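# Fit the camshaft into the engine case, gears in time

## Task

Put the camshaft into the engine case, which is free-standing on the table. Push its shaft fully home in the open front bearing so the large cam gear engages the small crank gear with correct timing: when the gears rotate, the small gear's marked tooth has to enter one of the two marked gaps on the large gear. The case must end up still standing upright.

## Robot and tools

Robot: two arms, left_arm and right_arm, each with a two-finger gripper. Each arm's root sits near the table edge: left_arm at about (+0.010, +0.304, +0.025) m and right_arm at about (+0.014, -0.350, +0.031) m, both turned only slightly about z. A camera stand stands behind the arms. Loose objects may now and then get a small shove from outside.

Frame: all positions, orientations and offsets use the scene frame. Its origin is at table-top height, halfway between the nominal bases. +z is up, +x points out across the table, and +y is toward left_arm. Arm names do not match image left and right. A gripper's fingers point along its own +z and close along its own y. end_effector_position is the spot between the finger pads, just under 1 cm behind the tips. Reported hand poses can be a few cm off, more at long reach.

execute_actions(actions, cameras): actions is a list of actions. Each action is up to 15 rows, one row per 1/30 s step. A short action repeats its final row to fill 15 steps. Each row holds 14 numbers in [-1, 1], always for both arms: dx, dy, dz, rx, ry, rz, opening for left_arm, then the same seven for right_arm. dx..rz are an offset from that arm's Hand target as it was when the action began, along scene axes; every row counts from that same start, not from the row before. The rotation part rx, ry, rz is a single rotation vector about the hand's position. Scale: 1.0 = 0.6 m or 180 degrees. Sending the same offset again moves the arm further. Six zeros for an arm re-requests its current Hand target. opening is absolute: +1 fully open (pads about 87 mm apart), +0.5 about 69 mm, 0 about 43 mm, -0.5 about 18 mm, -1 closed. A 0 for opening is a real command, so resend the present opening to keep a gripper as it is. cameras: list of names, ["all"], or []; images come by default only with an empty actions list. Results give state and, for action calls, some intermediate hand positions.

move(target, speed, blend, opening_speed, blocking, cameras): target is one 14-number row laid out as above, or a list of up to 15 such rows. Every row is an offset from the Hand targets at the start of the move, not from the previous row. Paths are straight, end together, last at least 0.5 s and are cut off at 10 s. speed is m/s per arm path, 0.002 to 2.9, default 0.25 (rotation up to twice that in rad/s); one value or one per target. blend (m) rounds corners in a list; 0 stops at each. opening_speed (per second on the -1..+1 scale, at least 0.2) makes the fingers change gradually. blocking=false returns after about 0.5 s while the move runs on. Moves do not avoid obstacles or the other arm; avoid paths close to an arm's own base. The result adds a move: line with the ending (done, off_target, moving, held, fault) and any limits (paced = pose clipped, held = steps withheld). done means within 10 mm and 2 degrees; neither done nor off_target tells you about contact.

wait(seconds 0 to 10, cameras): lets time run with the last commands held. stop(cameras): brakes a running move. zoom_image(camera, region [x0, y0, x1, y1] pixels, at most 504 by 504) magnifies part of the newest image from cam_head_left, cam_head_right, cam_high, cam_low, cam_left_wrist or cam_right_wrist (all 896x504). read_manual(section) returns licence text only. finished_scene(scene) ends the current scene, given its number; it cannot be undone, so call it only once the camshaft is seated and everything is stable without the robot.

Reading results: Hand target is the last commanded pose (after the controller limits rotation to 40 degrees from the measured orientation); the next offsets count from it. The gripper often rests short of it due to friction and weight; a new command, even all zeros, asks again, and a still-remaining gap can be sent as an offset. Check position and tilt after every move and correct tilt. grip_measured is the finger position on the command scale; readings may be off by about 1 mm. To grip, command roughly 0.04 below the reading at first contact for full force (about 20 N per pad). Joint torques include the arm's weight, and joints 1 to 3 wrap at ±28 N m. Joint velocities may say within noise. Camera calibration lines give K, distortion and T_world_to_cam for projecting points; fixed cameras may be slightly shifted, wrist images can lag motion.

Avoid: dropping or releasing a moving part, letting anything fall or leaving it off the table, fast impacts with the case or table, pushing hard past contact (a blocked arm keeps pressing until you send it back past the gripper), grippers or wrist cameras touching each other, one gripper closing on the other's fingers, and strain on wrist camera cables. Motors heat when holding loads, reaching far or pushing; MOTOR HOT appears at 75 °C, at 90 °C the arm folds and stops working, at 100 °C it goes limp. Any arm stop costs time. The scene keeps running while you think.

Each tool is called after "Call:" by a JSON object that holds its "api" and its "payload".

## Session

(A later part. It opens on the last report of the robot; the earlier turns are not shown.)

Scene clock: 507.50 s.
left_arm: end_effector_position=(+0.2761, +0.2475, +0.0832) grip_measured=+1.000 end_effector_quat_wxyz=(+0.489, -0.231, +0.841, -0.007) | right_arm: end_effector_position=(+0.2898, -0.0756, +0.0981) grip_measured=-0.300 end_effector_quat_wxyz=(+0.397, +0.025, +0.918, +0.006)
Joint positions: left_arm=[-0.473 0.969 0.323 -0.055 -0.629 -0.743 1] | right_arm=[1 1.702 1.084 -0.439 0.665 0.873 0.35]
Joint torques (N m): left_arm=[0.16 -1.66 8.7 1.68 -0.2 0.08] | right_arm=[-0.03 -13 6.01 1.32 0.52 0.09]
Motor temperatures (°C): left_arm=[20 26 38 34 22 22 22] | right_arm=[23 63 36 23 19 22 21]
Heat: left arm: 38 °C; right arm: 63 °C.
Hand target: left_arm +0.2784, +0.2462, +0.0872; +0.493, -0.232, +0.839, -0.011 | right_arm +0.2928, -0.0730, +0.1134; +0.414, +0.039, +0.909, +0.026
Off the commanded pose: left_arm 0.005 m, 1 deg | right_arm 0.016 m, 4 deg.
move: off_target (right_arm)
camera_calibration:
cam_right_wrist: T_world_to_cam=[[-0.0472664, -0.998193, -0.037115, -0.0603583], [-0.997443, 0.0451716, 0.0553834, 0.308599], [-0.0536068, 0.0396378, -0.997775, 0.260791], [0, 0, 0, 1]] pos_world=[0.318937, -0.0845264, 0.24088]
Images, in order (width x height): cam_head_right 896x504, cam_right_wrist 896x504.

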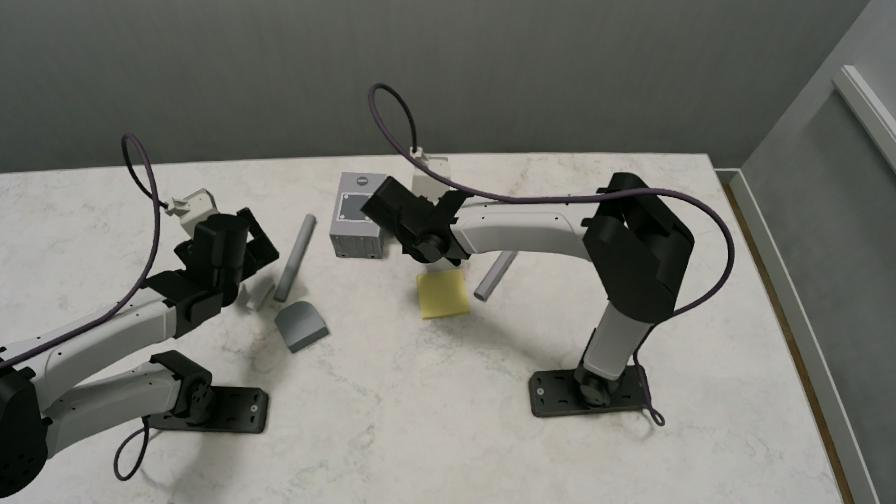

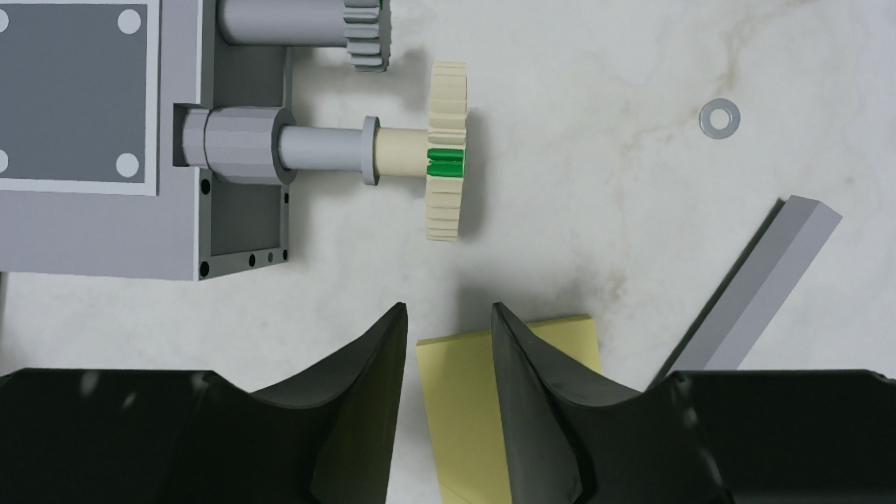

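Call:
{"api": "move", "payload": {"target": [0,0,0,0,0,0,1,0.06,0,0.07,0,0,0,-0.3], "cameras": ["cam_right_wrist"]}}

Call:
{"api": "zoom_image", "payload": {"camera": "cam_right_wrist", "region": [300, 30, 520, 300]}}

Scene clock: 521.03 s.
left_arm: end_effector_position=(+0.2761, +0.2475, +0.0832) grip_measured=+1.000 end_effector_quat_wxyz=(+0.489, -0.231, +0.841, -0.007) | right_arm: end_effector_position=(+0.3247, -0.0783, +0.1393) grip_measured=-0.300 end_effector_quat_wxyz=(+0.404, +0.036, +0.914, +0.011)
Joint positions: left_arm=[-0.473 0.969 0.323 -0.055 -0.629 -0.743 1] | right_arm=[0.914 1.702 1.237 -0.523 0.633 0.797 0.35]
Joint velocities: left_arm=[within noise] | right_arm=[-0.007 -0.017 -0.007 0.037 -0.154 -0.066 -0.006]
Joint torques (N m): left_arm=[0.09 -1.66 8.68 1.68 -0.18 0.08] | right_arm=[-0.32 -11.04 9.89 1.19 0.31 -0.11]
Motor temperatures (°C): left_arm=[20 26 38 34 22 22 22] | right_arm=[23 61 34 24 19 22 21]
Heat: left arm: 38 °C; right arm: 61 °C.
Hand target: left_arm +0.2784, +0.2462, +0.0872; +0.493, -0.232, +0.839, -0.011 | right_arm +0.3289, -0.0731, +0.1554; +0.414, +0.039, +0.909, +0.026
Off the commanded pose: left_arm 0.005 m, 1 deg | right_arm 0.017 m, 2 deg.
move: off_target (right_arm)
camera_calibration:
cam_right_wrist: T_world_to_cam=[[-0.0631567, -0.996504, -0.0546951, -0.0520819], [-0.997349, 0.0610361, 0.0396114, 0.344591], [-0.0361345, 0.0570519, -0.997717, 0.299532], [0, 0, 0, 1]] pos_world=[0.351212, -0.0900212, 0.28235]
Images, in order (width x height): cam_right_wrist 896x504.

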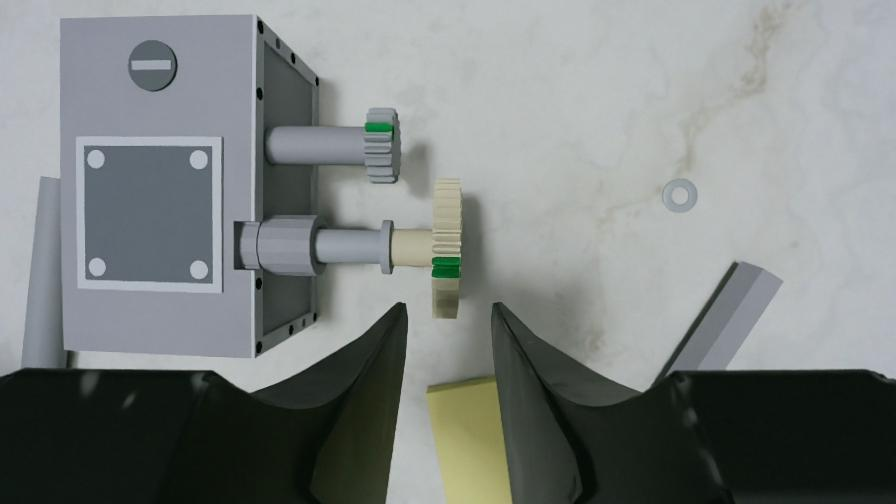

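Scaled by 1.867.

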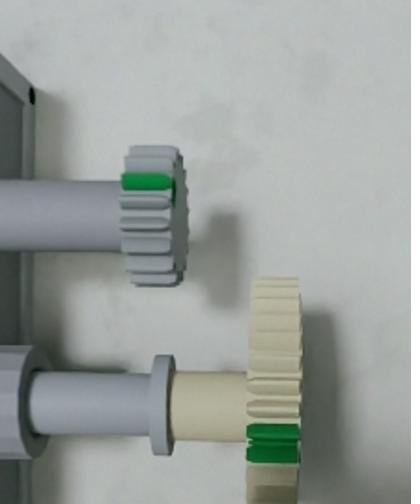

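Call:
{"api": "move", "payload": {"target": [0,0,0,0,0,0,1,-0.04,0,-0.062,0,0,0,-0.3], "cameras": ["cam_right_wrist"]}}

Scene clock: 535.40 s.
left_arm: end_effector_position=(+0.2761, +0.2475, +0.0832) grip_measured=+1.000 end_effector_quat_wxyz=(+0.489, -0.231, +0.841, -0.007) | right_arm: end_effector_position=(+0.3021, -0.0758, +0.1075) grip_measured=-0.300 end_effector_quat_wxyz=(+0.400, +0.025, +0.916, +0.010)
Joint positions: left_arm=[-0.473 0.969 0.323 -0.055 -0.629 -0.743 1] | right_arm=[0.968 1.702 1.116 -0.437 0.649 0.834 0.35]
Joint torques (N m): left_arm=[0.16 -1.7 8.7 1.67 -0.19 0.08] | right_arm=[0.05 -11.69 6.23 1.37 0.5 0.15]
Motor temperatures (°C): left_arm=[20 26 38 34 22 22 22] | right_arm=[22 59 35 24 19 22 20]
Heat: left arm: 38 °C; right arm: 59 °C.
Hand target: left_arm +0.2784, +0.2462, +0.0872; +0.493, -0.232, +0.839, -0.011 | right_arm +0.3049, -0.0730, +0.1183; +0.414, +0.039, +0.909, +0.026
Off the commanded pose: left_arm 0.005 m, 1 deg | right_arm 0.011 m, 3 deg.
move: off_target (right_arm)
camera_calibration:
cam_right_wrist: T_world_to_cam=[[-0.0432926, -0.99806, -0.0447373, -0.0599486], [-0.997937, 0.0410759, 0.0493349, 0.320835], [-0.0474016, 0.0467809, -0.99778, 0.269474], [0, 0, 0, 1]] pos_world=[0.330352, -0.0856171, 0.250366]
Images, in order (width x height): cam_right_wrist 896x504.

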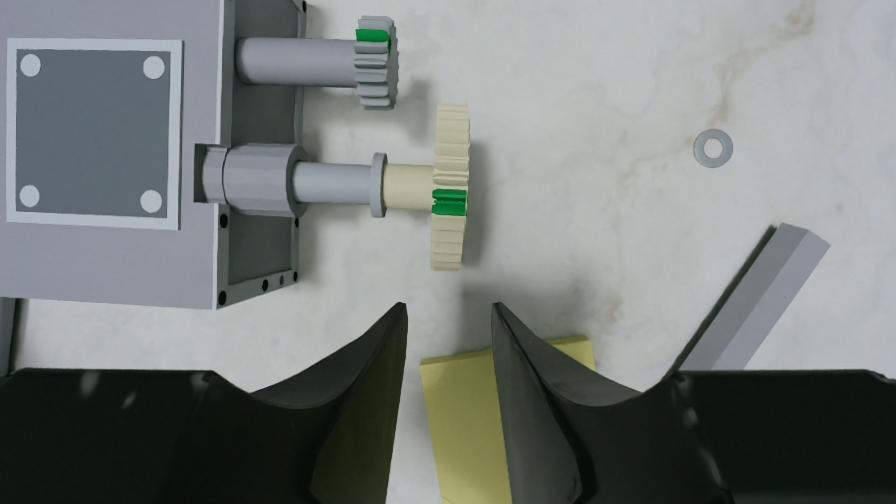

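Call:
{"api": "move", "payload": {"target": [0,0,0,0,0,0,1,0.045,0.0,-0.05,0,0,-0.011,-0.3], "speed": 0.08, "cameras": ["cam_right_wrist"]}}

Scene clock: 550.50 s.
left_arm: end_effector_position=(+0.2761, +0.2475, +0.0832) grip_measured=+1.000 end_effector_quat_wxyz=(+0.489, -0.231, +0.841, -0.007) | right_arm: end_effector_position=(+0.3299, -0.0722, +0.0936) grip_measured=-0.300 end_effector_quat_wxyz=(+0.414, +0.056, +0.908, +0.021)
Joint positions: left_arm=[-0.473 0.969 0.323 -0.055 -0.629 -0.743 1] | right_arm=[0.918 1.773 1.116 -0.311 0.649 0.832 0.35]
Joint torques (N m): left_arm=[0.12 -1.63 8.69 1.67 -0.19 0.1] | right_arm=[-0.55 -8.57 5.83 1.43 0.35 -0.08]
Motor temperatures (°C): left_arm=[20 26 38 34 22 22 22] | right_arm=[22 57 35 24 19 22 20]
Heat: left arm: 38 °C; right arm: 57 °C.
Hand target: left_arm +0.2784, +0.2462, +0.0872; +0.493, -0.232, +0.839, -0.011 | right_arm +0.3319, -0.0730, +0.0882; +0.415, +0.055, +0.908, +0.019
Off the commanded pose: left_arm 0.005 m, 1 deg | right_arm 0.006 m, 0 deg.
move: done
camera_calibration:
cam_right_wrist: T_world_to_cam=[[-0.0905781, -0.991765, -0.0905425, -0.0353761], [-0.995826, 0.0891688, 0.0194993, 0.354655], [-0.0112652, 0.0919308, -0.995702, 0.247965], [0, 0, 0, 1]] pos_world=[0.352764, -0.0895046, 0.23678]
Images, in order (width x height): cam_right_wrist 896x504.

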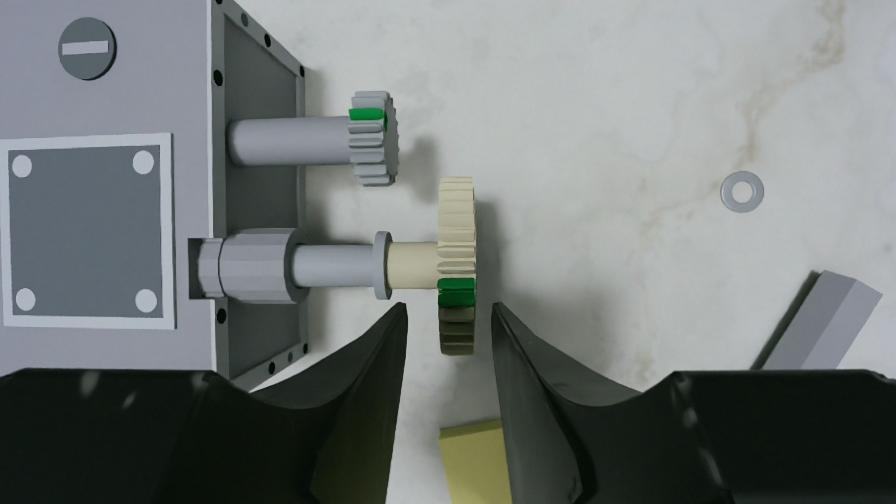

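Call:
{"api": "move", "payload": {"target": [0,0,0,0,0,0,1,-0.004,-0.005,-0.035,0,0,0.0,-0.3], "speed": 0.06, "cameras": ["cam_right_wrist"]}}

Scene clock: 558.43 s.
left_arm: end_effector_position=(+0.2761, +0.2475, +0.0832) grip_measured=+1.000 end_effector_quat_wxyz=(+0.489, -0.231, +0.841, -0.007) | right_arm: end_effector_position=(+0.3272, -0.0757, +0.0719) grip_measured=-0.300 end_effector_quat_wxyz=(+0.414, +0.056, +0.909, +0.020)
Joint positions: left_arm=[-0.473 0.969 0.323 -0.055 -0.629 -0.743 1] | right_arm=[0.918 1.796 1.05 -0.223 0.649 0.832 0.35]
Joint torques (N m): left_arm=[0.18 -1.69 8.68 1.69 -0.19 0.08] | right_arm=[-0.51 -8.38 5.9 1.43 0.36 -0.09]
Motor temperatures (°C): left_arm=[20 26 38 34 22 22 22] | right_arm=[22 56 34 25 19 22 20]
Heat: left arm: 38 °C; right arm: 56 °C.
Hand target: left_arm +0.2784, +0.2462, +0.0872; +0.493, -0.232, +0.839, -0.011 | right_arm +0.3294, -0.0761, +0.0671; +0.415, +0.055, +0.908, +0.019
Off the commanded pose: left_arm 0.005 m, 1 deg | right_arm 0.005 m, 0 deg.
move: done
camera_calibration:
cam_right_wrist: T_world_to_cam=[[-0.0906693, -0.991901, -0.088943, -0.0411663], [-0.995803, 0.089182, 0.0205638, 0.352646], [-0.0124651, 0.0904342, -0.995824, 0.226944], [0, 0, 0, 1]] pos_world=[0.350263, -0.0928061, 0.215083]
Images, in order (width x height): cam_right_wrist 896x504.

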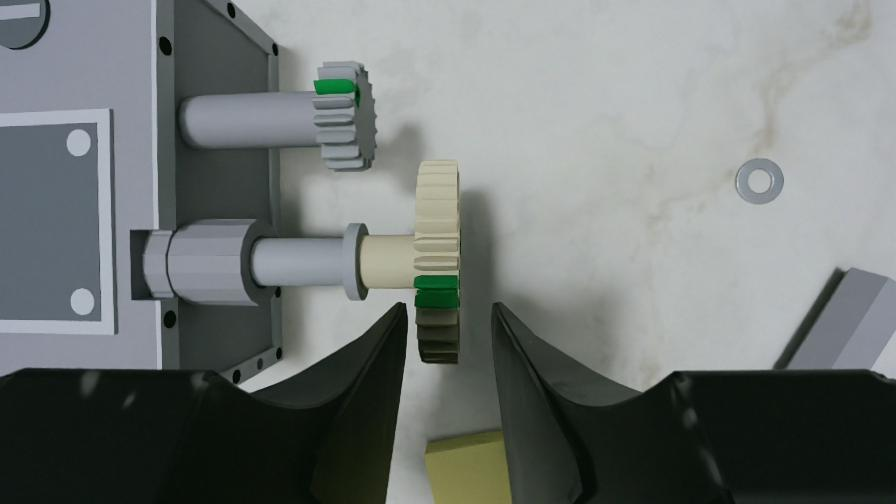

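Call:
{"api": "move", "payload": {"target": [[0,0,0,0,0,0,1,0,0.0045,0,0,0,0.0,-0.3],[0,0,0,0,0,0,1,0,0.0045,0,0,0,0.0,-0.85]], "speed": 0.05, "opening_speed": 0.4, "cameras": ["cam_right_wrist"]}}

Scene clock: 563.73 s.
left_arm: end_effector_position=(+0.2761, +0.2475, +0.0832) grip_measured=+1.000 end_effector_quat_wxyz=(+0.489, -0.231, +0.841, -0.007) | right_arm: end_effector_position=(+0.3281, -0.0745, +0.0705) grip_measured=-0.649 end_effector_quat_wxyz=(+0.414, +0.056, +0.908, +0.021)
Joint positions: left_arm=[-0.473 0.969 0.323 -0.055 -0.629 -0.743 1] | right_arm=[0.918 1.802 1.05 -0.214 0.648 0.831 0.176]
Joint torques (N m): left_arm=[0.18 -1.65 8.68 1.68 -0.2 0.08] | right_arm=[-0.13 -8.29 6.93 1.32 0.41 -0.03]
Motor temperatures (°C): left_arm=[20 26 38 34 22 22 22] | right_arm=[22 55 34 25 19 22 20]
Heat: left arm: 38 °C; right arm: 55 °C.
Hand target: left_arm +0.2784, +0.2462, +0.0872; +0.493, -0.232, +0.839, -0.011 | right_arm +0.3294, -0.0734, +0.0672; +0.415, +0.054, +0.908, +0.019
Off the commanded pose: left_arm 0.005 m, 1 deg | right_arm 0.004 m, 0 deg.
move: done
camera_calibration:
cam_right_wrist: T_world_to_cam=[[-0.0898489, -0.991773, -0.0911758, -0.0401313], [-0.995895, 0.0884583, 0.0191876, 0.353555], [-0.0109645, 0.0925255, -0.99565, 0.225101], [0, 0, 0, 1]] pos_world=[0.350966, -0.0919035, 0.213679]
Images, in order (width x height): cam_right_wrist 896x504.

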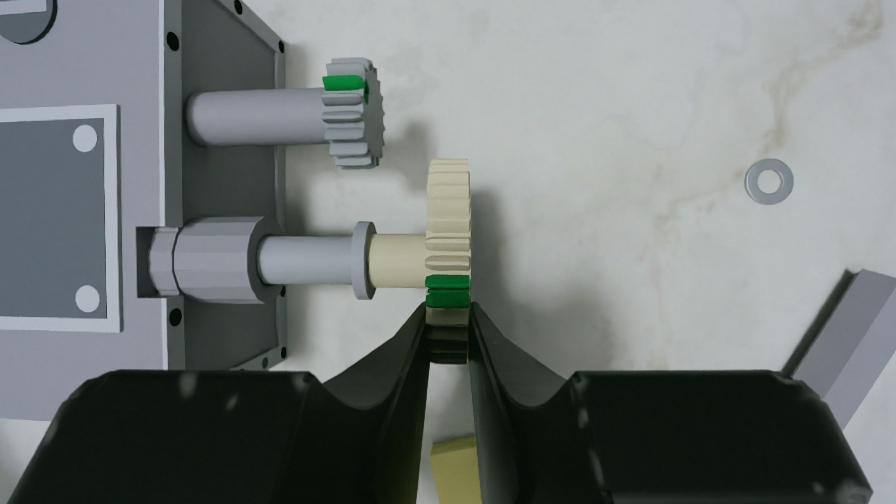

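Call:
{"api": "move", "payload": {"target": [[0,0,0,0,0,0,1,0.0063,0.0045,0.0067,0.0066,0.073,0.003,-0.85],[0,0,0,0,0,0,1,0.0138,0.0045,0.0122,0.013,0.146,0.006,-0.85],[0,0,0,0,0,0,1,0.0222,0.0045,0.0158,0.02,0.219,0.009,-0.85],[0,0,0,0,0,0,1,0.0308,0.0045,0.0172,0.026,0.292,0.012,-0.85]], "speed": 0.12, "blend": 0.003, "cameras": ["cam_right_wrist","cam_head_right"]}}

Call:
{"api": "zoom_image", "payload": {"camera": "cam_head_right", "region": [330, 160, 450, 270]}}

Scene clock: 580.03 s.
left_arm: end_effector_position=(+0.2761, +0.2475, +0.0832) grip_measured=+1.000 end_effector_quat_wxyz=(+0.489, -0.231, +0.841, -0.007) | right_arm: end_effector_position=(+0.3365, -0.0776, +0.0805) grip_measured=-0.650 end_effector_quat_wxyz=(-0.044, +0.054, +0.997, +0.022)
Joint positions: left_arm=[-0.473 0.969 0.323 -0.055 -0.629 -0.743 1] | right_arm=[0.601 2.373 2.122 -1.363 -0.09 0.707 0.175]
Joint torques (N m): left_arm=[0.18 -1.69 8.64 1.68 -0.19 0.07] | right_arm=[-0.49 -12.37 9.47 0.55 -0.01 0.04]
Heat: left arm: 38 °C; right arm: 54 °C.
Hand target: left_arm +0.2784, +0.2462, +0.0872; +0.493, -0.232, +0.839, -0.011 | right_arm +0.3479, -0.0707, +0.0775; -0.033, +0.057, +0.997, +0.036
Off the commanded pose: left_arm 0.005 m, 1 deg | right_arm 0.014 m, 2 deg.
move: off_target (right_arm)
camera_calibration:
cam_right_wrist: T_world_to_cam=[[-0.117968, -0.992235, -0.0394025, -0.0363042], [-0.571542, 0.0353961, 0.819809, 0.150581], [-0.812049, 0.119232, -0.57128, 0.472937], [0, 0, 0, 1]] pos_world=[0.465829, -0.0977414, 0.145302]
Images, in order (width x height): cam_head_right 896x504, cam_right_wrist 896x504.

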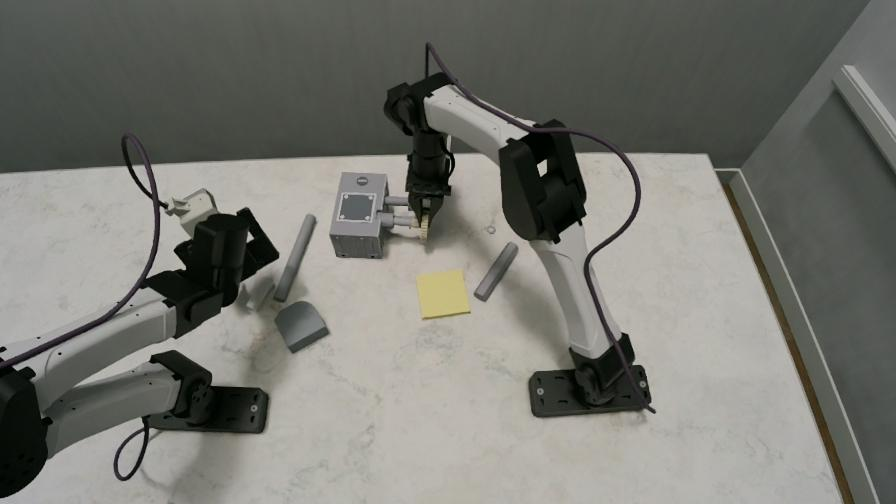

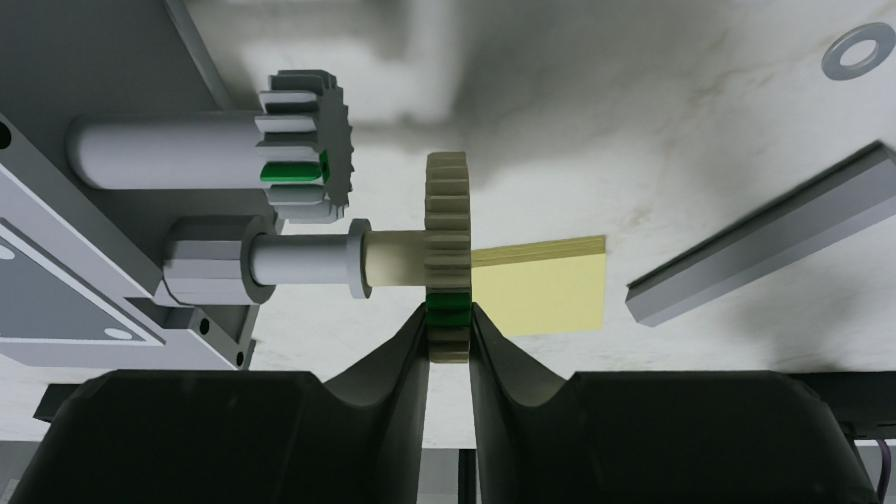

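Scaled by 4.200.

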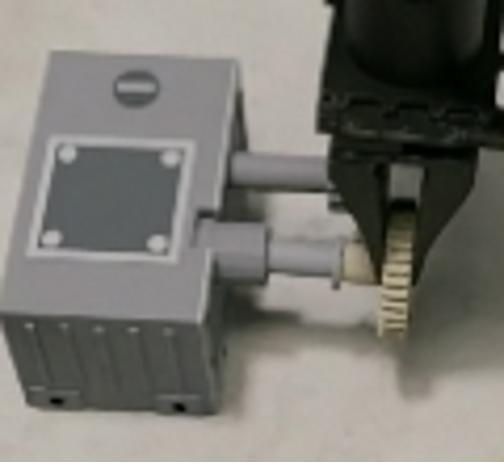

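Call:
{"api": "move", "payload": {"target": [0,0,0,0,0,0,1,-0.002,0.025,0.002,0,0,0,-0.85], "speed": 0.04, "cameras": ["cam_right_wrist","cam_head_right"]}}

Call:
{"api": "zoom_image", "payload": {"camera": "cam_head_right", "region": [330, 160, 450, 270]}}

Scene clock: 592.40 s.
left_arm: end_effector_position=(+0.2761, +0.2475, +0.0832) grip_measured=+1.000 end_effector_quat_wxyz=(+0.489, -0.231, +0.841, -0.007) | right_arm: end_effector_position=(+0.3350, -0.0739, +0.0821) grip_measured=-0.650 end_effector_quat_wxyz=(-0.054, +0.051, +0.997, +0.013)
Joint positions: left_arm=[-0.473 0.969 0.323 -0.055 -0.629 -0.743 1] | right_arm=[0.612 2.414 2.198 -1.423 -0.087 0.709 0.175]
Joint torques (N m): left_arm=[0.17 -1.63 8.69 1.67 -0.18 0.07] | right_arm=[0.77 -12.71 9.78 0.73 -0.05 0.27]
Motor temperatures (°C): left_arm=[20 25 38 34 22 22 22] | right_arm=[22 55 34 24 19 22 21]
Heat: left arm: 38 °C; right arm: 55 °C.
Hand target: left_arm +0.2784, +0.2462, +0.0872; +0.493, -0.232, +0.839, -0.011 | right_arm +0.3467, -0.0557, +0.0787; -0.033, +0.057, +0.997, +0.036
Off the commanded pose: left_arm 0.005 m, 1 deg | right_arm 0.022 m, 4 deg.
move: off_target (right_arm)
camera_calibration:
cam_right_wrist: T_world_to_cam=[[-0.110432, -0.993684, -0.0199446, -0.0369695], [-0.5559, 0.0451195, 0.830024, 0.142977], [-0.823881, 0.102748, -0.557371, 0.473766], [0, 0, 0, 1]] pos_world=[0.465725, -0.0918656, 0.144652]
Images, in order (width x height): cam_head_right 896x504, cam_right_wrist 896x504.

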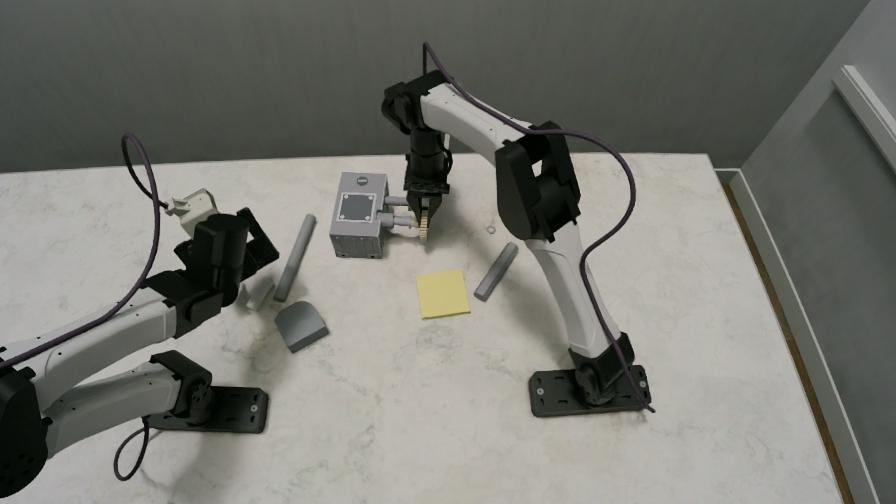

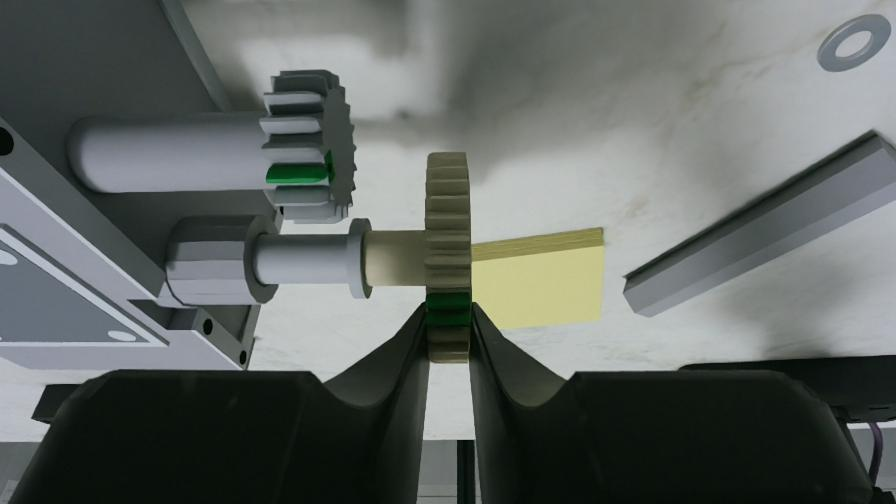

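Scaled by 4.200.

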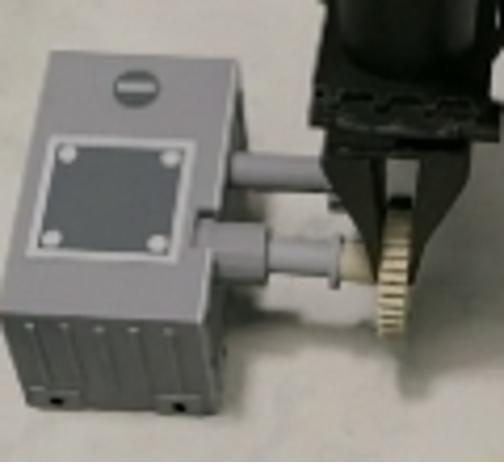

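Call:
{"api": "move", "payload": {"target": [0,0,0,0,0,0,1,0,0.03,0.004,0,0,0,-0.66], "speed": 0.04, "cameras": ["cam_right_wrist","cam_head_right"]}}

Call:
{"api": "zoom_image", "payload": {"camera": "cam_head_right", "region": [330, 160, 450, 270]}}

Scene clock: 601.97 s.
left_arm: end_effector_position=(+0.2761, +0.2475, +0.0832) grip_measured=+1.000 end_effector_quat_wxyz=(+0.489, -0.231, +0.841, -0.007) | right_arm: end_effector_position=(+0.3356, -0.0724, +0.0845) grip_measured=-0.650 end_effector_quat_wxyz=(-0.056, +0.047, +0.997, -0.013)
Joint positions: left_arm=[-0.473 0.969 0.323 -0.055 -0.629 -0.743 1] | right_arm=[0.628 2.48 2.325 -1.519 -0.05 0.719 0.175]
Joint torques (N m): left_arm=[0.17 -1.73 8.66 1.67 -0.19 0.08] | right_arm=[1.78 -13.16 10.21 0.95 -0.42 0.43]
Motor temperatures (°C): left_arm=[20 25 38 34 22 22 22] | right_arm=[22 56 36 24 19 22 21]
Heat: left arm: 38 °C; right arm: 56 °C.
Hand target: left_arm +0.2784, +0.2462, +0.0872; +0.493, -0.232, +0.839, -0.011 | right_arm +0.3467, -0.0377, +0.0810; -0.033, +0.057, +0.997, +0.036
Off the commanded pose: left_arm 0.005 m, 1 deg | right_arm 0.037 m, 6 deg.
move: off_target (right_arm)
camera_calibration:
cam_right_wrist: T_world_to_cam=[[-0.100742, -0.994425, 0.0311331, -0.0429815], [-0.550814, 0.0818056, 0.83061, 0.142147], [-0.828526, 0.0665286, -0.555984, 0.474306], [0, 0, 0, 1]] pos_world=[0.466941, -0.0859252, 0.146976]
Images, in order (width x height): cam_head_right 896x504, cam_right_wrist 896x504.

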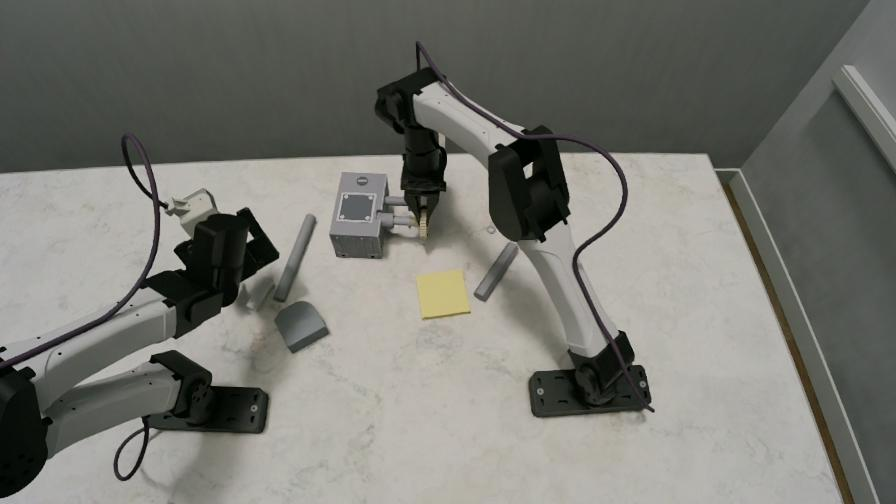

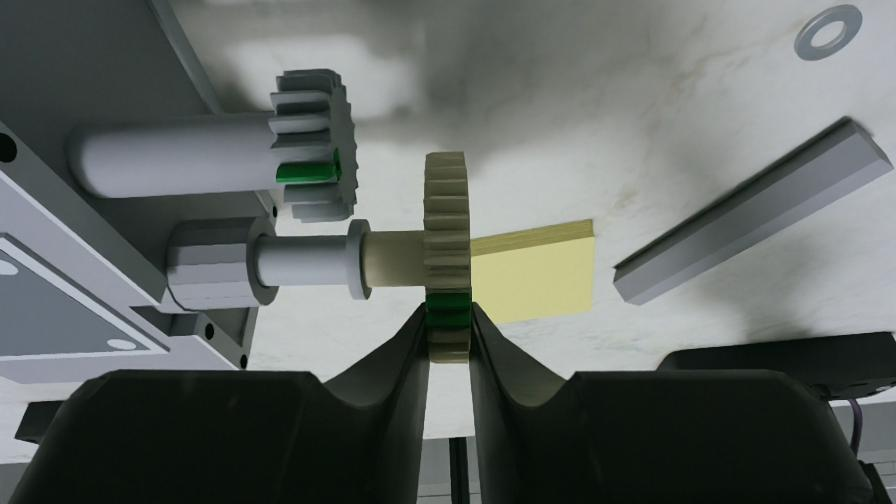

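Scaled by 4.200.

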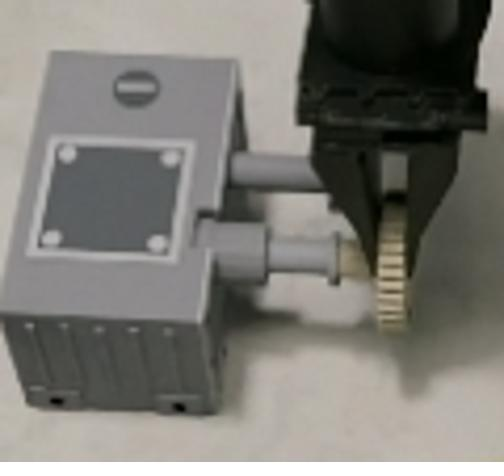

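Call:
{"api": "move", "payload": {"target": [[0,0,0,0,0,0,1,-0.004,-0.045,0.0,0.0,0,0,-0.66],[0,0,0,0,0,0,1,-0.004,-0.045,0.0,0.0,0,0,-0.45],[0,0,0,0,0,0,1,-0.004,-0.005,-0.0,0.0,0,0,-0.45]], "speed": 0.05, "cameras": ["cam_right_wrist","cam_head_right"]}}

Call:
{"api": "zoom_image", "payload": {"camera": "cam_head_right", "region": [330, 160, 450, 270]}}

Scene clock: 618.13 s.
left_arm: end_effector_position=(+0.2761, +0.2475, +0.0832) grip_measured=+1.000 end_effector_quat_wxyz=(+0.489, -0.231, +0.841, -0.007) | right_arm: end_effector_position=(+0.3423, -0.0484, +0.0837) grip_measured=-0.450 end_effector_quat_wxyz=(-0.032, +0.051, +0.998, +0.030)
Joint positions: left_arm=[-0.473 0.969 0.323 -0.055 -0.629 -0.743 1] | right_arm=[0.647 2.461 2.297 -1.418 -0.087 0.747 0.275]
Joint torques (N m): left_arm=[0.17 -1.63 8.68 1.69 -0.18 0.08] | right_arm=[0.23 -12.96 9.18 0.39 -0.04 0.17]
Motor temperatures (°C): left_arm=[20 25 39 34 22 22 22] | right_arm=[23 59 36 24 19 22 21]
Heat: left arm: 39 °C; right arm: 59 °C.
Hand target: left_arm +0.2784, +0.2462, +0.0872; +0.493, -0.232, +0.839, -0.011 | right_arm +0.3442, -0.0407, +0.0810; -0.033, +0.057, +0.997, +0.036
Off the commanded pose: left_arm 0.005 m, 1 deg | right_arm 0.008 m, 1 deg.
move: done; target 2's new opening was sent with right_arm's hand 0.012 m and 4 deg from that target
camera_calibration:
cam_right_wrist: T_world_to_cam=[[-0.111622, -0.992203, -0.055446, -0.00732359], [-0.592451, 0.0216478, 0.805315, 0.15801], [-0.797836, 0.12274, -0.590248, 0.472875], [0, 0, 0, 1]] pos_world=[0.470072, -0.0687276, 0.15146]
Images, in order (width x height): cam_head_right 896x504, cam_right_wrist 896x504.

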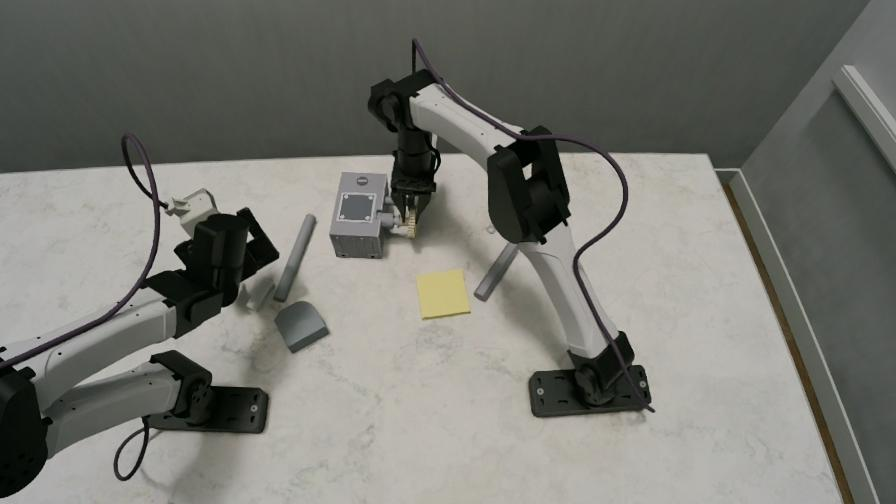

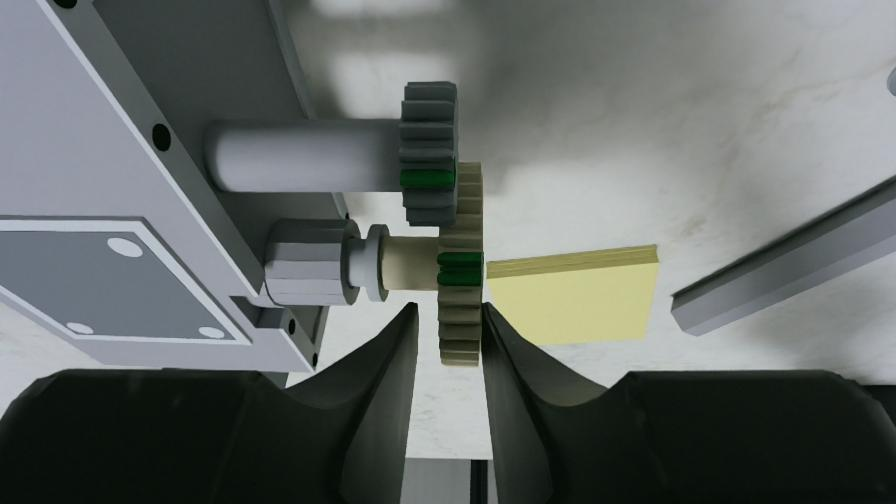

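Scaled by 4.200.

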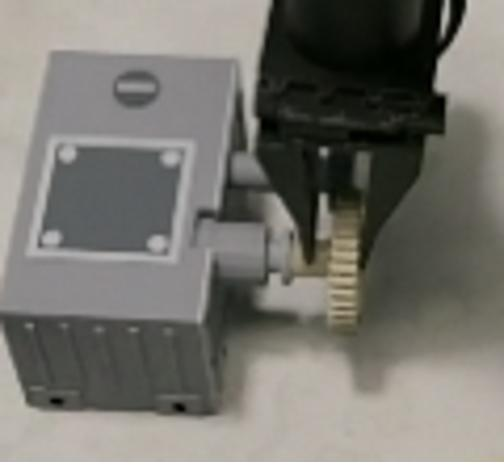

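Call:
{"api": "move", "payload": {"target": [[0,0,0,0,0,0,1,0,-0.005,0.0,0.0,0,0,-0.45],[0,0,0,0,0,0,1,0,-0.005,0.0,0.0,0,0,-0.7],[0,0,0,0,0,0,1,0,-0.032,0.0,0.0,0,0,-0.7],[0,0,0,0,0,0,1,-0.01,-0.032,0.0,-0.008,-0.089,-0.004,-0.7]], "speed": 0.06, "opening_speed": 0.4, "cameras": ["cam_right_wrist"]}}

Scene clock: 632.10 s.
left_arm: end_effector_position=(+0.2761, +0.2475, +0.0832) grip_measured=+1.000 end_effector_quat_wxyz=(+0.489, -0.231, +0.841, -0.007) | right_arm: end_effector_position=(+0.3450, -0.0536, +0.0809) grip_measured=-0.636 end_effector_quat_wxyz=(+0.109, +0.053, +0.992, +0.042)
Joint positions: left_arm=[-0.473 0.969 0.323 -0.055 -0.629 -0.743 1] | right_arm=[0.699 2.164 1.802 -0.991 0.086 0.795 0.182]
Joint torques (N m): left_arm=[0.12 -1.69 8.66 1.68 -0.19 0.07] | right_arm=[0.18 -15.35 3.89 0.66 0.32 0.13]
Motor temperatures (°C): left_arm=[20 25 39 34 22 22 22] | right_arm=[23 59 35 23 19 22 21]
Heat: left arm: 39 °C; right arm: 59 °C.
Hand target: left_arm +0.2784, +0.2462, +0.0872; +0.493, -0.232, +0.839, -0.011 | right_arm +0.3383, -0.0599, +0.0810; +0.107, +0.058, +0.992, +0.031
Off the commanded pose: left_arm 0.005 m, 1 deg | right_arm 0.009 m, 1 deg.
move: done
camera_calibration:
cam_right_wrist: T_world_to_cam=[[-0.104122, -0.989776, -0.0974734, -0.0114383], [-0.793131, 0.023501, 0.608597, 0.247229], [-0.600085, 0.140678, -0.787469, 0.422793], [0, 0, 0, 1]] pos_world=[0.448606, -0.0766091, 0.181359]
Images, in order (width x height): cam_right_wrist 896x504.

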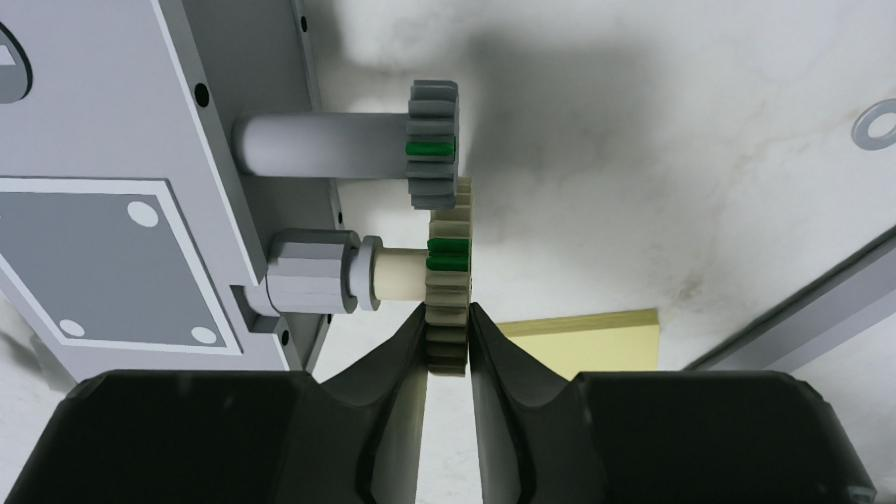

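Call:
{"api": "move", "payload": {"target": [[0,0,0,0,0,0,1,0,0.0,0.0,0.0,0,0,-0.9],[0,0,0,0,0,0,1,-0.003,-0.04,0.0,0.0,0,0,-0.9]], "speed": 0.06, "cameras": ["cam_right_wrist"]}}

Scene clock: 641.67 s.
left_arm: end_effector_position=(+0.2761, +0.2475, +0.0832) grip_measured=+1.000 end_effector_quat_wxyz=(+0.489, -0.231, +0.841, -0.007) | right_arm: end_effector_position=(+0.3444, -0.0591, +0.0776) grip_measured=-0.636 end_effector_quat_wxyz=(+0.116, +0.056, +0.990, +0.062)
Joint positions: left_arm=[-0.473 0.969 0.323 -0.055 -0.629 -0.743 1] | right_arm=[0.681 2.111 1.7 -0.903 0.063 0.786 0.182]
Joint torques (N m): left_arm=[0.17 -1.69 8.76 1.68 -0.19 0.07] | right_arm=[-1.69 -16.17 3.97 0.27 0.44 -0.14]
Motor temperatures (°C): left_arm=[20 25 39 34 22 22 22] | right_arm=[23 59 34 23 19 22 21]
Heat: left arm: 39 °C; right arm: 59 °C.
Hand target: left_arm +0.2784, +0.2462, +0.0872; +0.493, -0.232, +0.839, -0.011 | right_arm +0.3365, -0.0839, +0.0810; +0.107, +0.058, +0.992, +0.031
Off the commanded pose: left_arm 0.005 m, 1 deg | right_arm 0.026 m, 4 deg.
move: off_target (right_arm)
camera_calibration:
cam_right_wrist: T_world_to_cam=[[-0.104652, -0.984867, -0.138149, -0.0135682], [-0.80308, 0.00175144, 0.595869, 0.252041], [-0.58661, 0.173303, -0.79111, 0.418052], [0, 0, 0, 1]] pos_world=[0.446223, -0.0862541, 0.178667]
Images, in order (width x height): cam_right_wrist 896x504.

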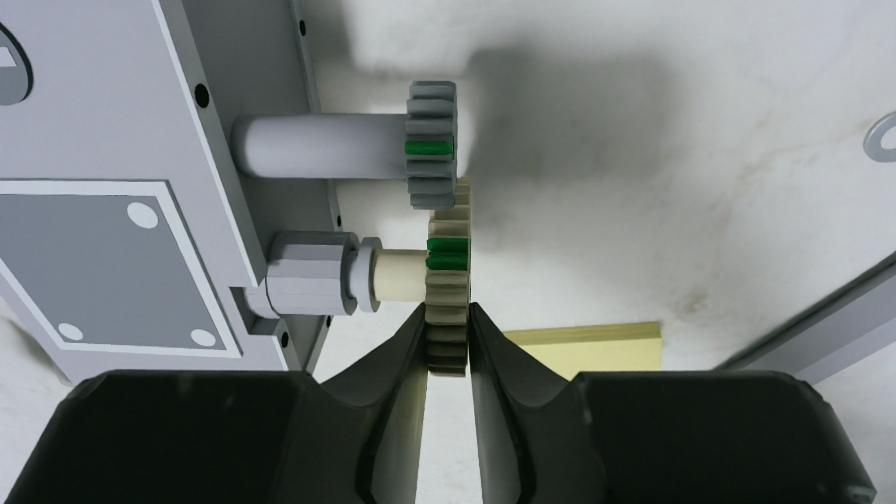

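Call:
{"api": "move", "payload": {"target": [[0,0,0,0,0,0,1,0.01,0.035,0.0,0.0,0,0,-0.9],[0,0,0,0,0,0,1,0.01,0.035,0.0,0.0,0,0,-0.45],[0,0,0,0,0,0,1,0.006,-0.01,0.0,0.0,0,0,-0.45]], "speed": 0.06, "opening_speed": 0.5, "cameras": ["cam_right_wrist"]}}

Scene clock: 649.83 s.
left_arm: end_effector_position=(+0.2761, +0.2475, +0.0832) grip_measured=+1.000 end_effector_quat_wxyz=(+0.489, -0.231, +0.841, -0.007) | right_arm: end_effector_position=(+0.3443, -0.0560, +0.0780) grip_measured=-0.450 end_effector_quat_wxyz=(+0.110, +0.054, +0.990, +0.077)
Joint positions: left_arm=[-0.473 0.969 0.323 -0.055 -0.629 -0.743 1] | right_arm=[0.675 2.109 1.695 -0.889 0.031 0.778 0.275]
Joint torques (N m): left_arm=[0.17 -1.63 8.69 1.65 -0.19 0.07] | right_arm=[-2.36 -16.14 4.18 0.18 0.71 -0.26]
Motor temperatures (°C): left_arm=[20 25 39 34 22 22 22] | right_arm=[23 61 34 23 19 22 21]
Heat: left arm: 39 °C; right arm: 61 °C.
Hand target: left_arm +0.2784, +0.2462, +0.0872; +0.493, -0.232, +0.839, -0.011 | right_arm +0.3401, -0.0899, +0.0811; +0.107, +0.058, +0.992, +0.031
Off the commanded pose: left_arm 0.005 m, 1 deg | right_arm 0.034 m, 5 deg.
move: off_target (right_arm); target 2's new opening was sent with right_arm's hand 0.011 m and 4 deg from that target
camera_calibration:
cam_right_wrist: T_world_to_cam=[[-0.0978948, -0.98125, -0.166025, -0.010403], [-0.796745, -0.0226892, 0.60389, 0.247461], [-0.596334, 0.191397, -0.779585, 0.42121], [0, 0, 0, 1]] pos_world=[0.447327, -0.0852117, 0.177202]
Images, in order (width x height): cam_right_wrist 896x504.

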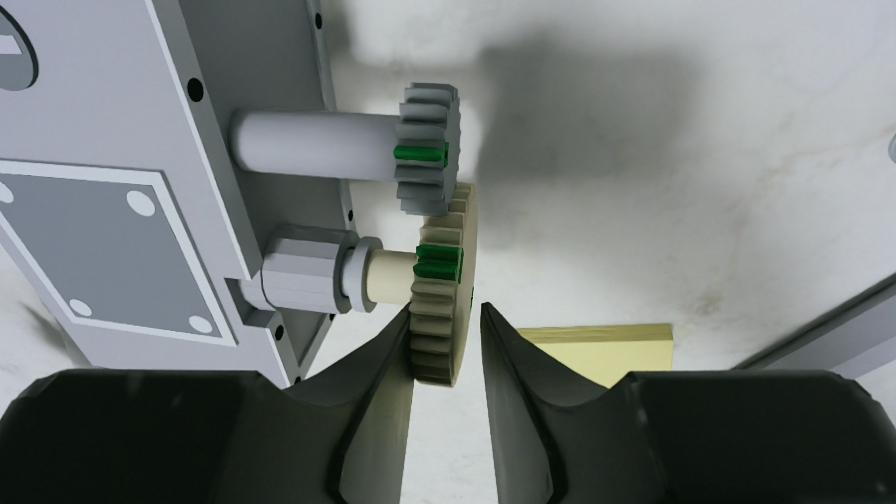

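Call:
{"api": "move", "payload": {"target": [0,0,0,0,0,0,1,0.004,0.045,0.003,0.0,0,0,-0.45], "speed": 0.06, "cameras": ["cam_right_wrist","cam_head_left"]}}

Call:
{"api": "zoom_image", "payload": {"camera": "cam_head_left", "region": [320, 150, 470, 280]}}

Scene clock: 664.70 s.
left_arm: end_effector_position=(+0.2761, +0.2475, +0.0832) grip_measured=+1.000 end_effector_quat_wxyz=(+0.489, -0.231, +0.841, -0.007) | right_arm: end_effector_position=(+0.3423, -0.0612, +0.0840) grip_measured=-0.450 end_effector_quat_wxyz=(+0.110, +0.054, +0.991, +0.045)
Joint positions: left_arm=[-0.473 0.969 0.323 -0.055 -0.629 -0.743 1] | right_arm=[0.688 2.127 1.755 -0.975 0.082 0.788 0.275]
Joint torques (N m): left_arm=[0.14 -1.66 8.73 1.67 -0.19 0.08] | right_arm=[0.09 -11.19 9.46 0.47 0.33 0.08]
Motor temperatures (°C): left_arm=[20 25 39 34 22 22 22] | right_arm=[23 64 33 23 19 22 20]
Heat: left arm: 39 °C; right arm: 64 °C.
Hand target: left_arm +0.2784, +0.2462, +0.0872; +0.493, -0.232, +0.839, -0.011 | right_arm +0.3425, -0.0629, +0.0828; +0.107, +0.058, +0.992, +0.031
Off the commanded pose: left_arm 0.005 m, 1 deg | right_arm 0.002 m, 2 deg.
move: done
camera_calibration:
cam_right_wrist: T_world_to_cam=[[-0.105837, -0.989032, -0.103029, -0.0178063], [-0.795049, 0.0219348, 0.606149, 0.244058], [-0.59724, 0.146066, -0.78865, 0.424036], [0, 0, 0, 1]] pos_world=[0.445405, -0.0849018, 0.184646]
Images, in order (width x height): cam_head_left 896x504, cam_right_wrist 896x504.

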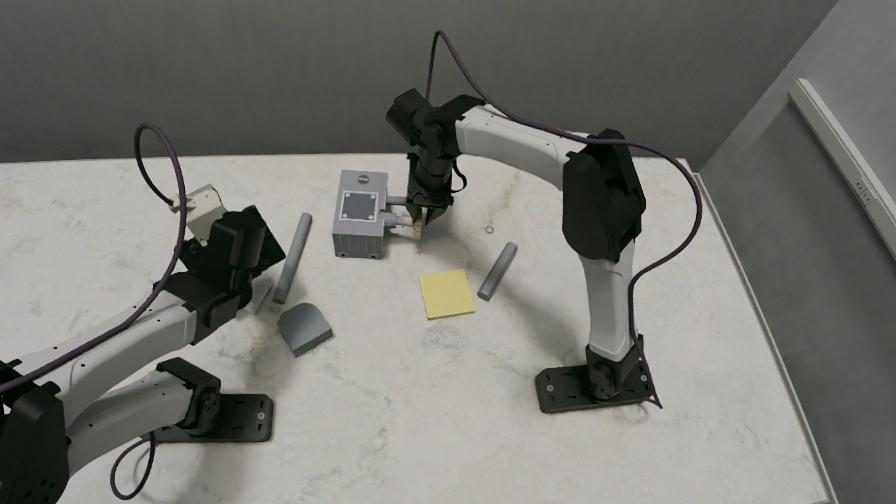

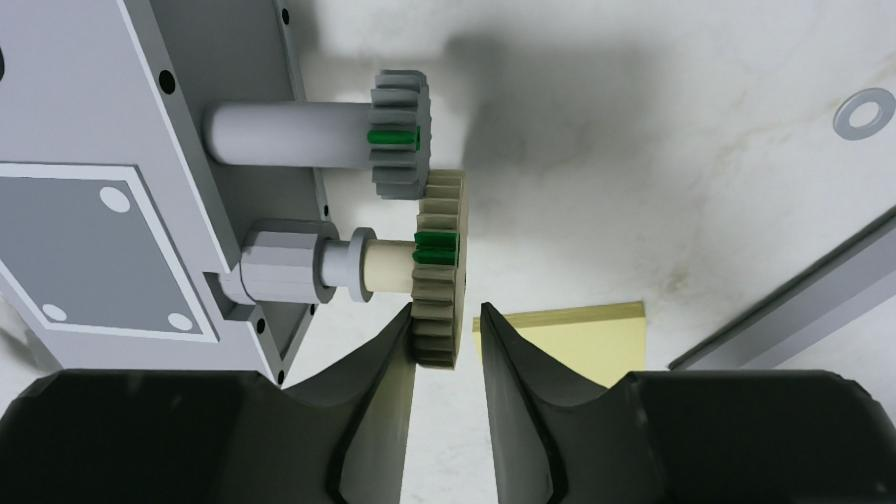

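Scaled by 3.360.

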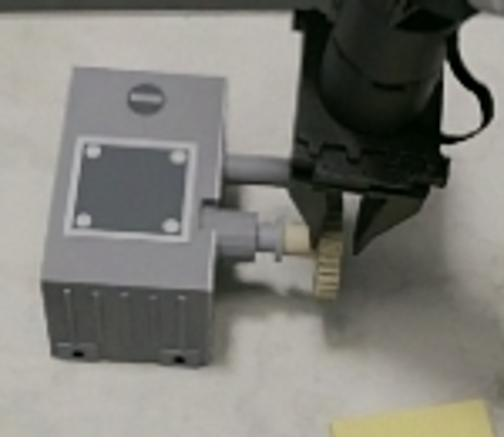

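Call:
{"api": "move", "payload": {"target": [[0,0,0,0,0,0,1,0.00,-0.025,0.003,0.0,0,0,-0.45],[0,0,0,0,0,0,1,0.004,0.005,0.003,0.0,0,0,-0.45],[0,0,0,0,0,0,1,0.00,-0.03,0.003,0.0,0,0,-0.45]], "speed": 0.06, "cameras": ["cam_right_wrist"]}}

Scene clock: 672.07 s.
left_arm: end_effector_position=(+0.2761, +0.2475, +0.0832) grip_measured=+1.000 end_effector_quat_wxyz=(+0.489, -0.231, +0.841, -0.007) | right_arm: end_effector_position=(+0.3422, -0.0626, +0.0782) grip_measured=-0.450 end_effector_quat_wxyz=(+0.101, +0.056, +0.992, +0.050)
Joint positions: left_arm=[-0.473 0.969 0.323 -0.055 -0.629 -0.743 1] | right_arm=[0.677 2.134 1.742 -0.962 0.06 0.783 0.275]
Joint torques (N m): left_arm=[0.17 -1.76 8.65 1.69 -0.19 0.08] | right_arm=[-1.58 -16.34 4.53 0.52 0.5 -0.16]
Motor temperatures (°C): left_arm=[20 25 39 34 22 22 22] | right_arm=[23 63 34 23 19 22 20]
Heat: left arm: 39 °C; right arm: 63 °C.
Hand target: left_arm +0.2784, +0.2462, +0.0872; +0.493, -0.232, +0.839, -0.011 | right_arm +0.3424, -0.0808, +0.0847; +0.107, +0.058, +0.992, +0.031
Off the commanded pose: left_arm 0.005 m, 1 deg | right_arm 0.019 m, 2 deg.
move: off_target (right_arm)
camera_calibration:
cam_right_wrist: T_world_to_cam=[[-0.109145, -0.987662, -0.112297, -0.0178642], [-0.783637, 0.0159892, 0.621013, 0.24214], [-0.611555, 0.155781, -0.775714, 0.424126], [0, 0, 0, 1]] pos_world=[0.447177, -0.0875861, 0.176622]
Images, in order (width x height): cam_right_wrist 896x504.

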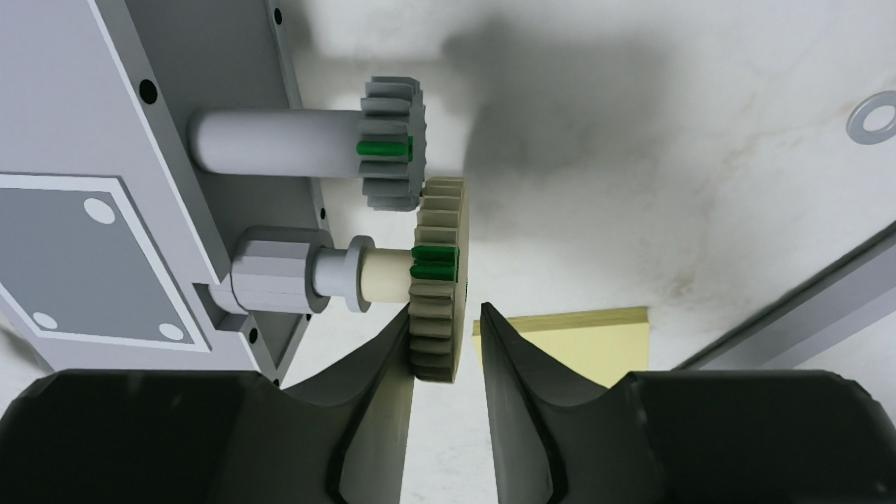

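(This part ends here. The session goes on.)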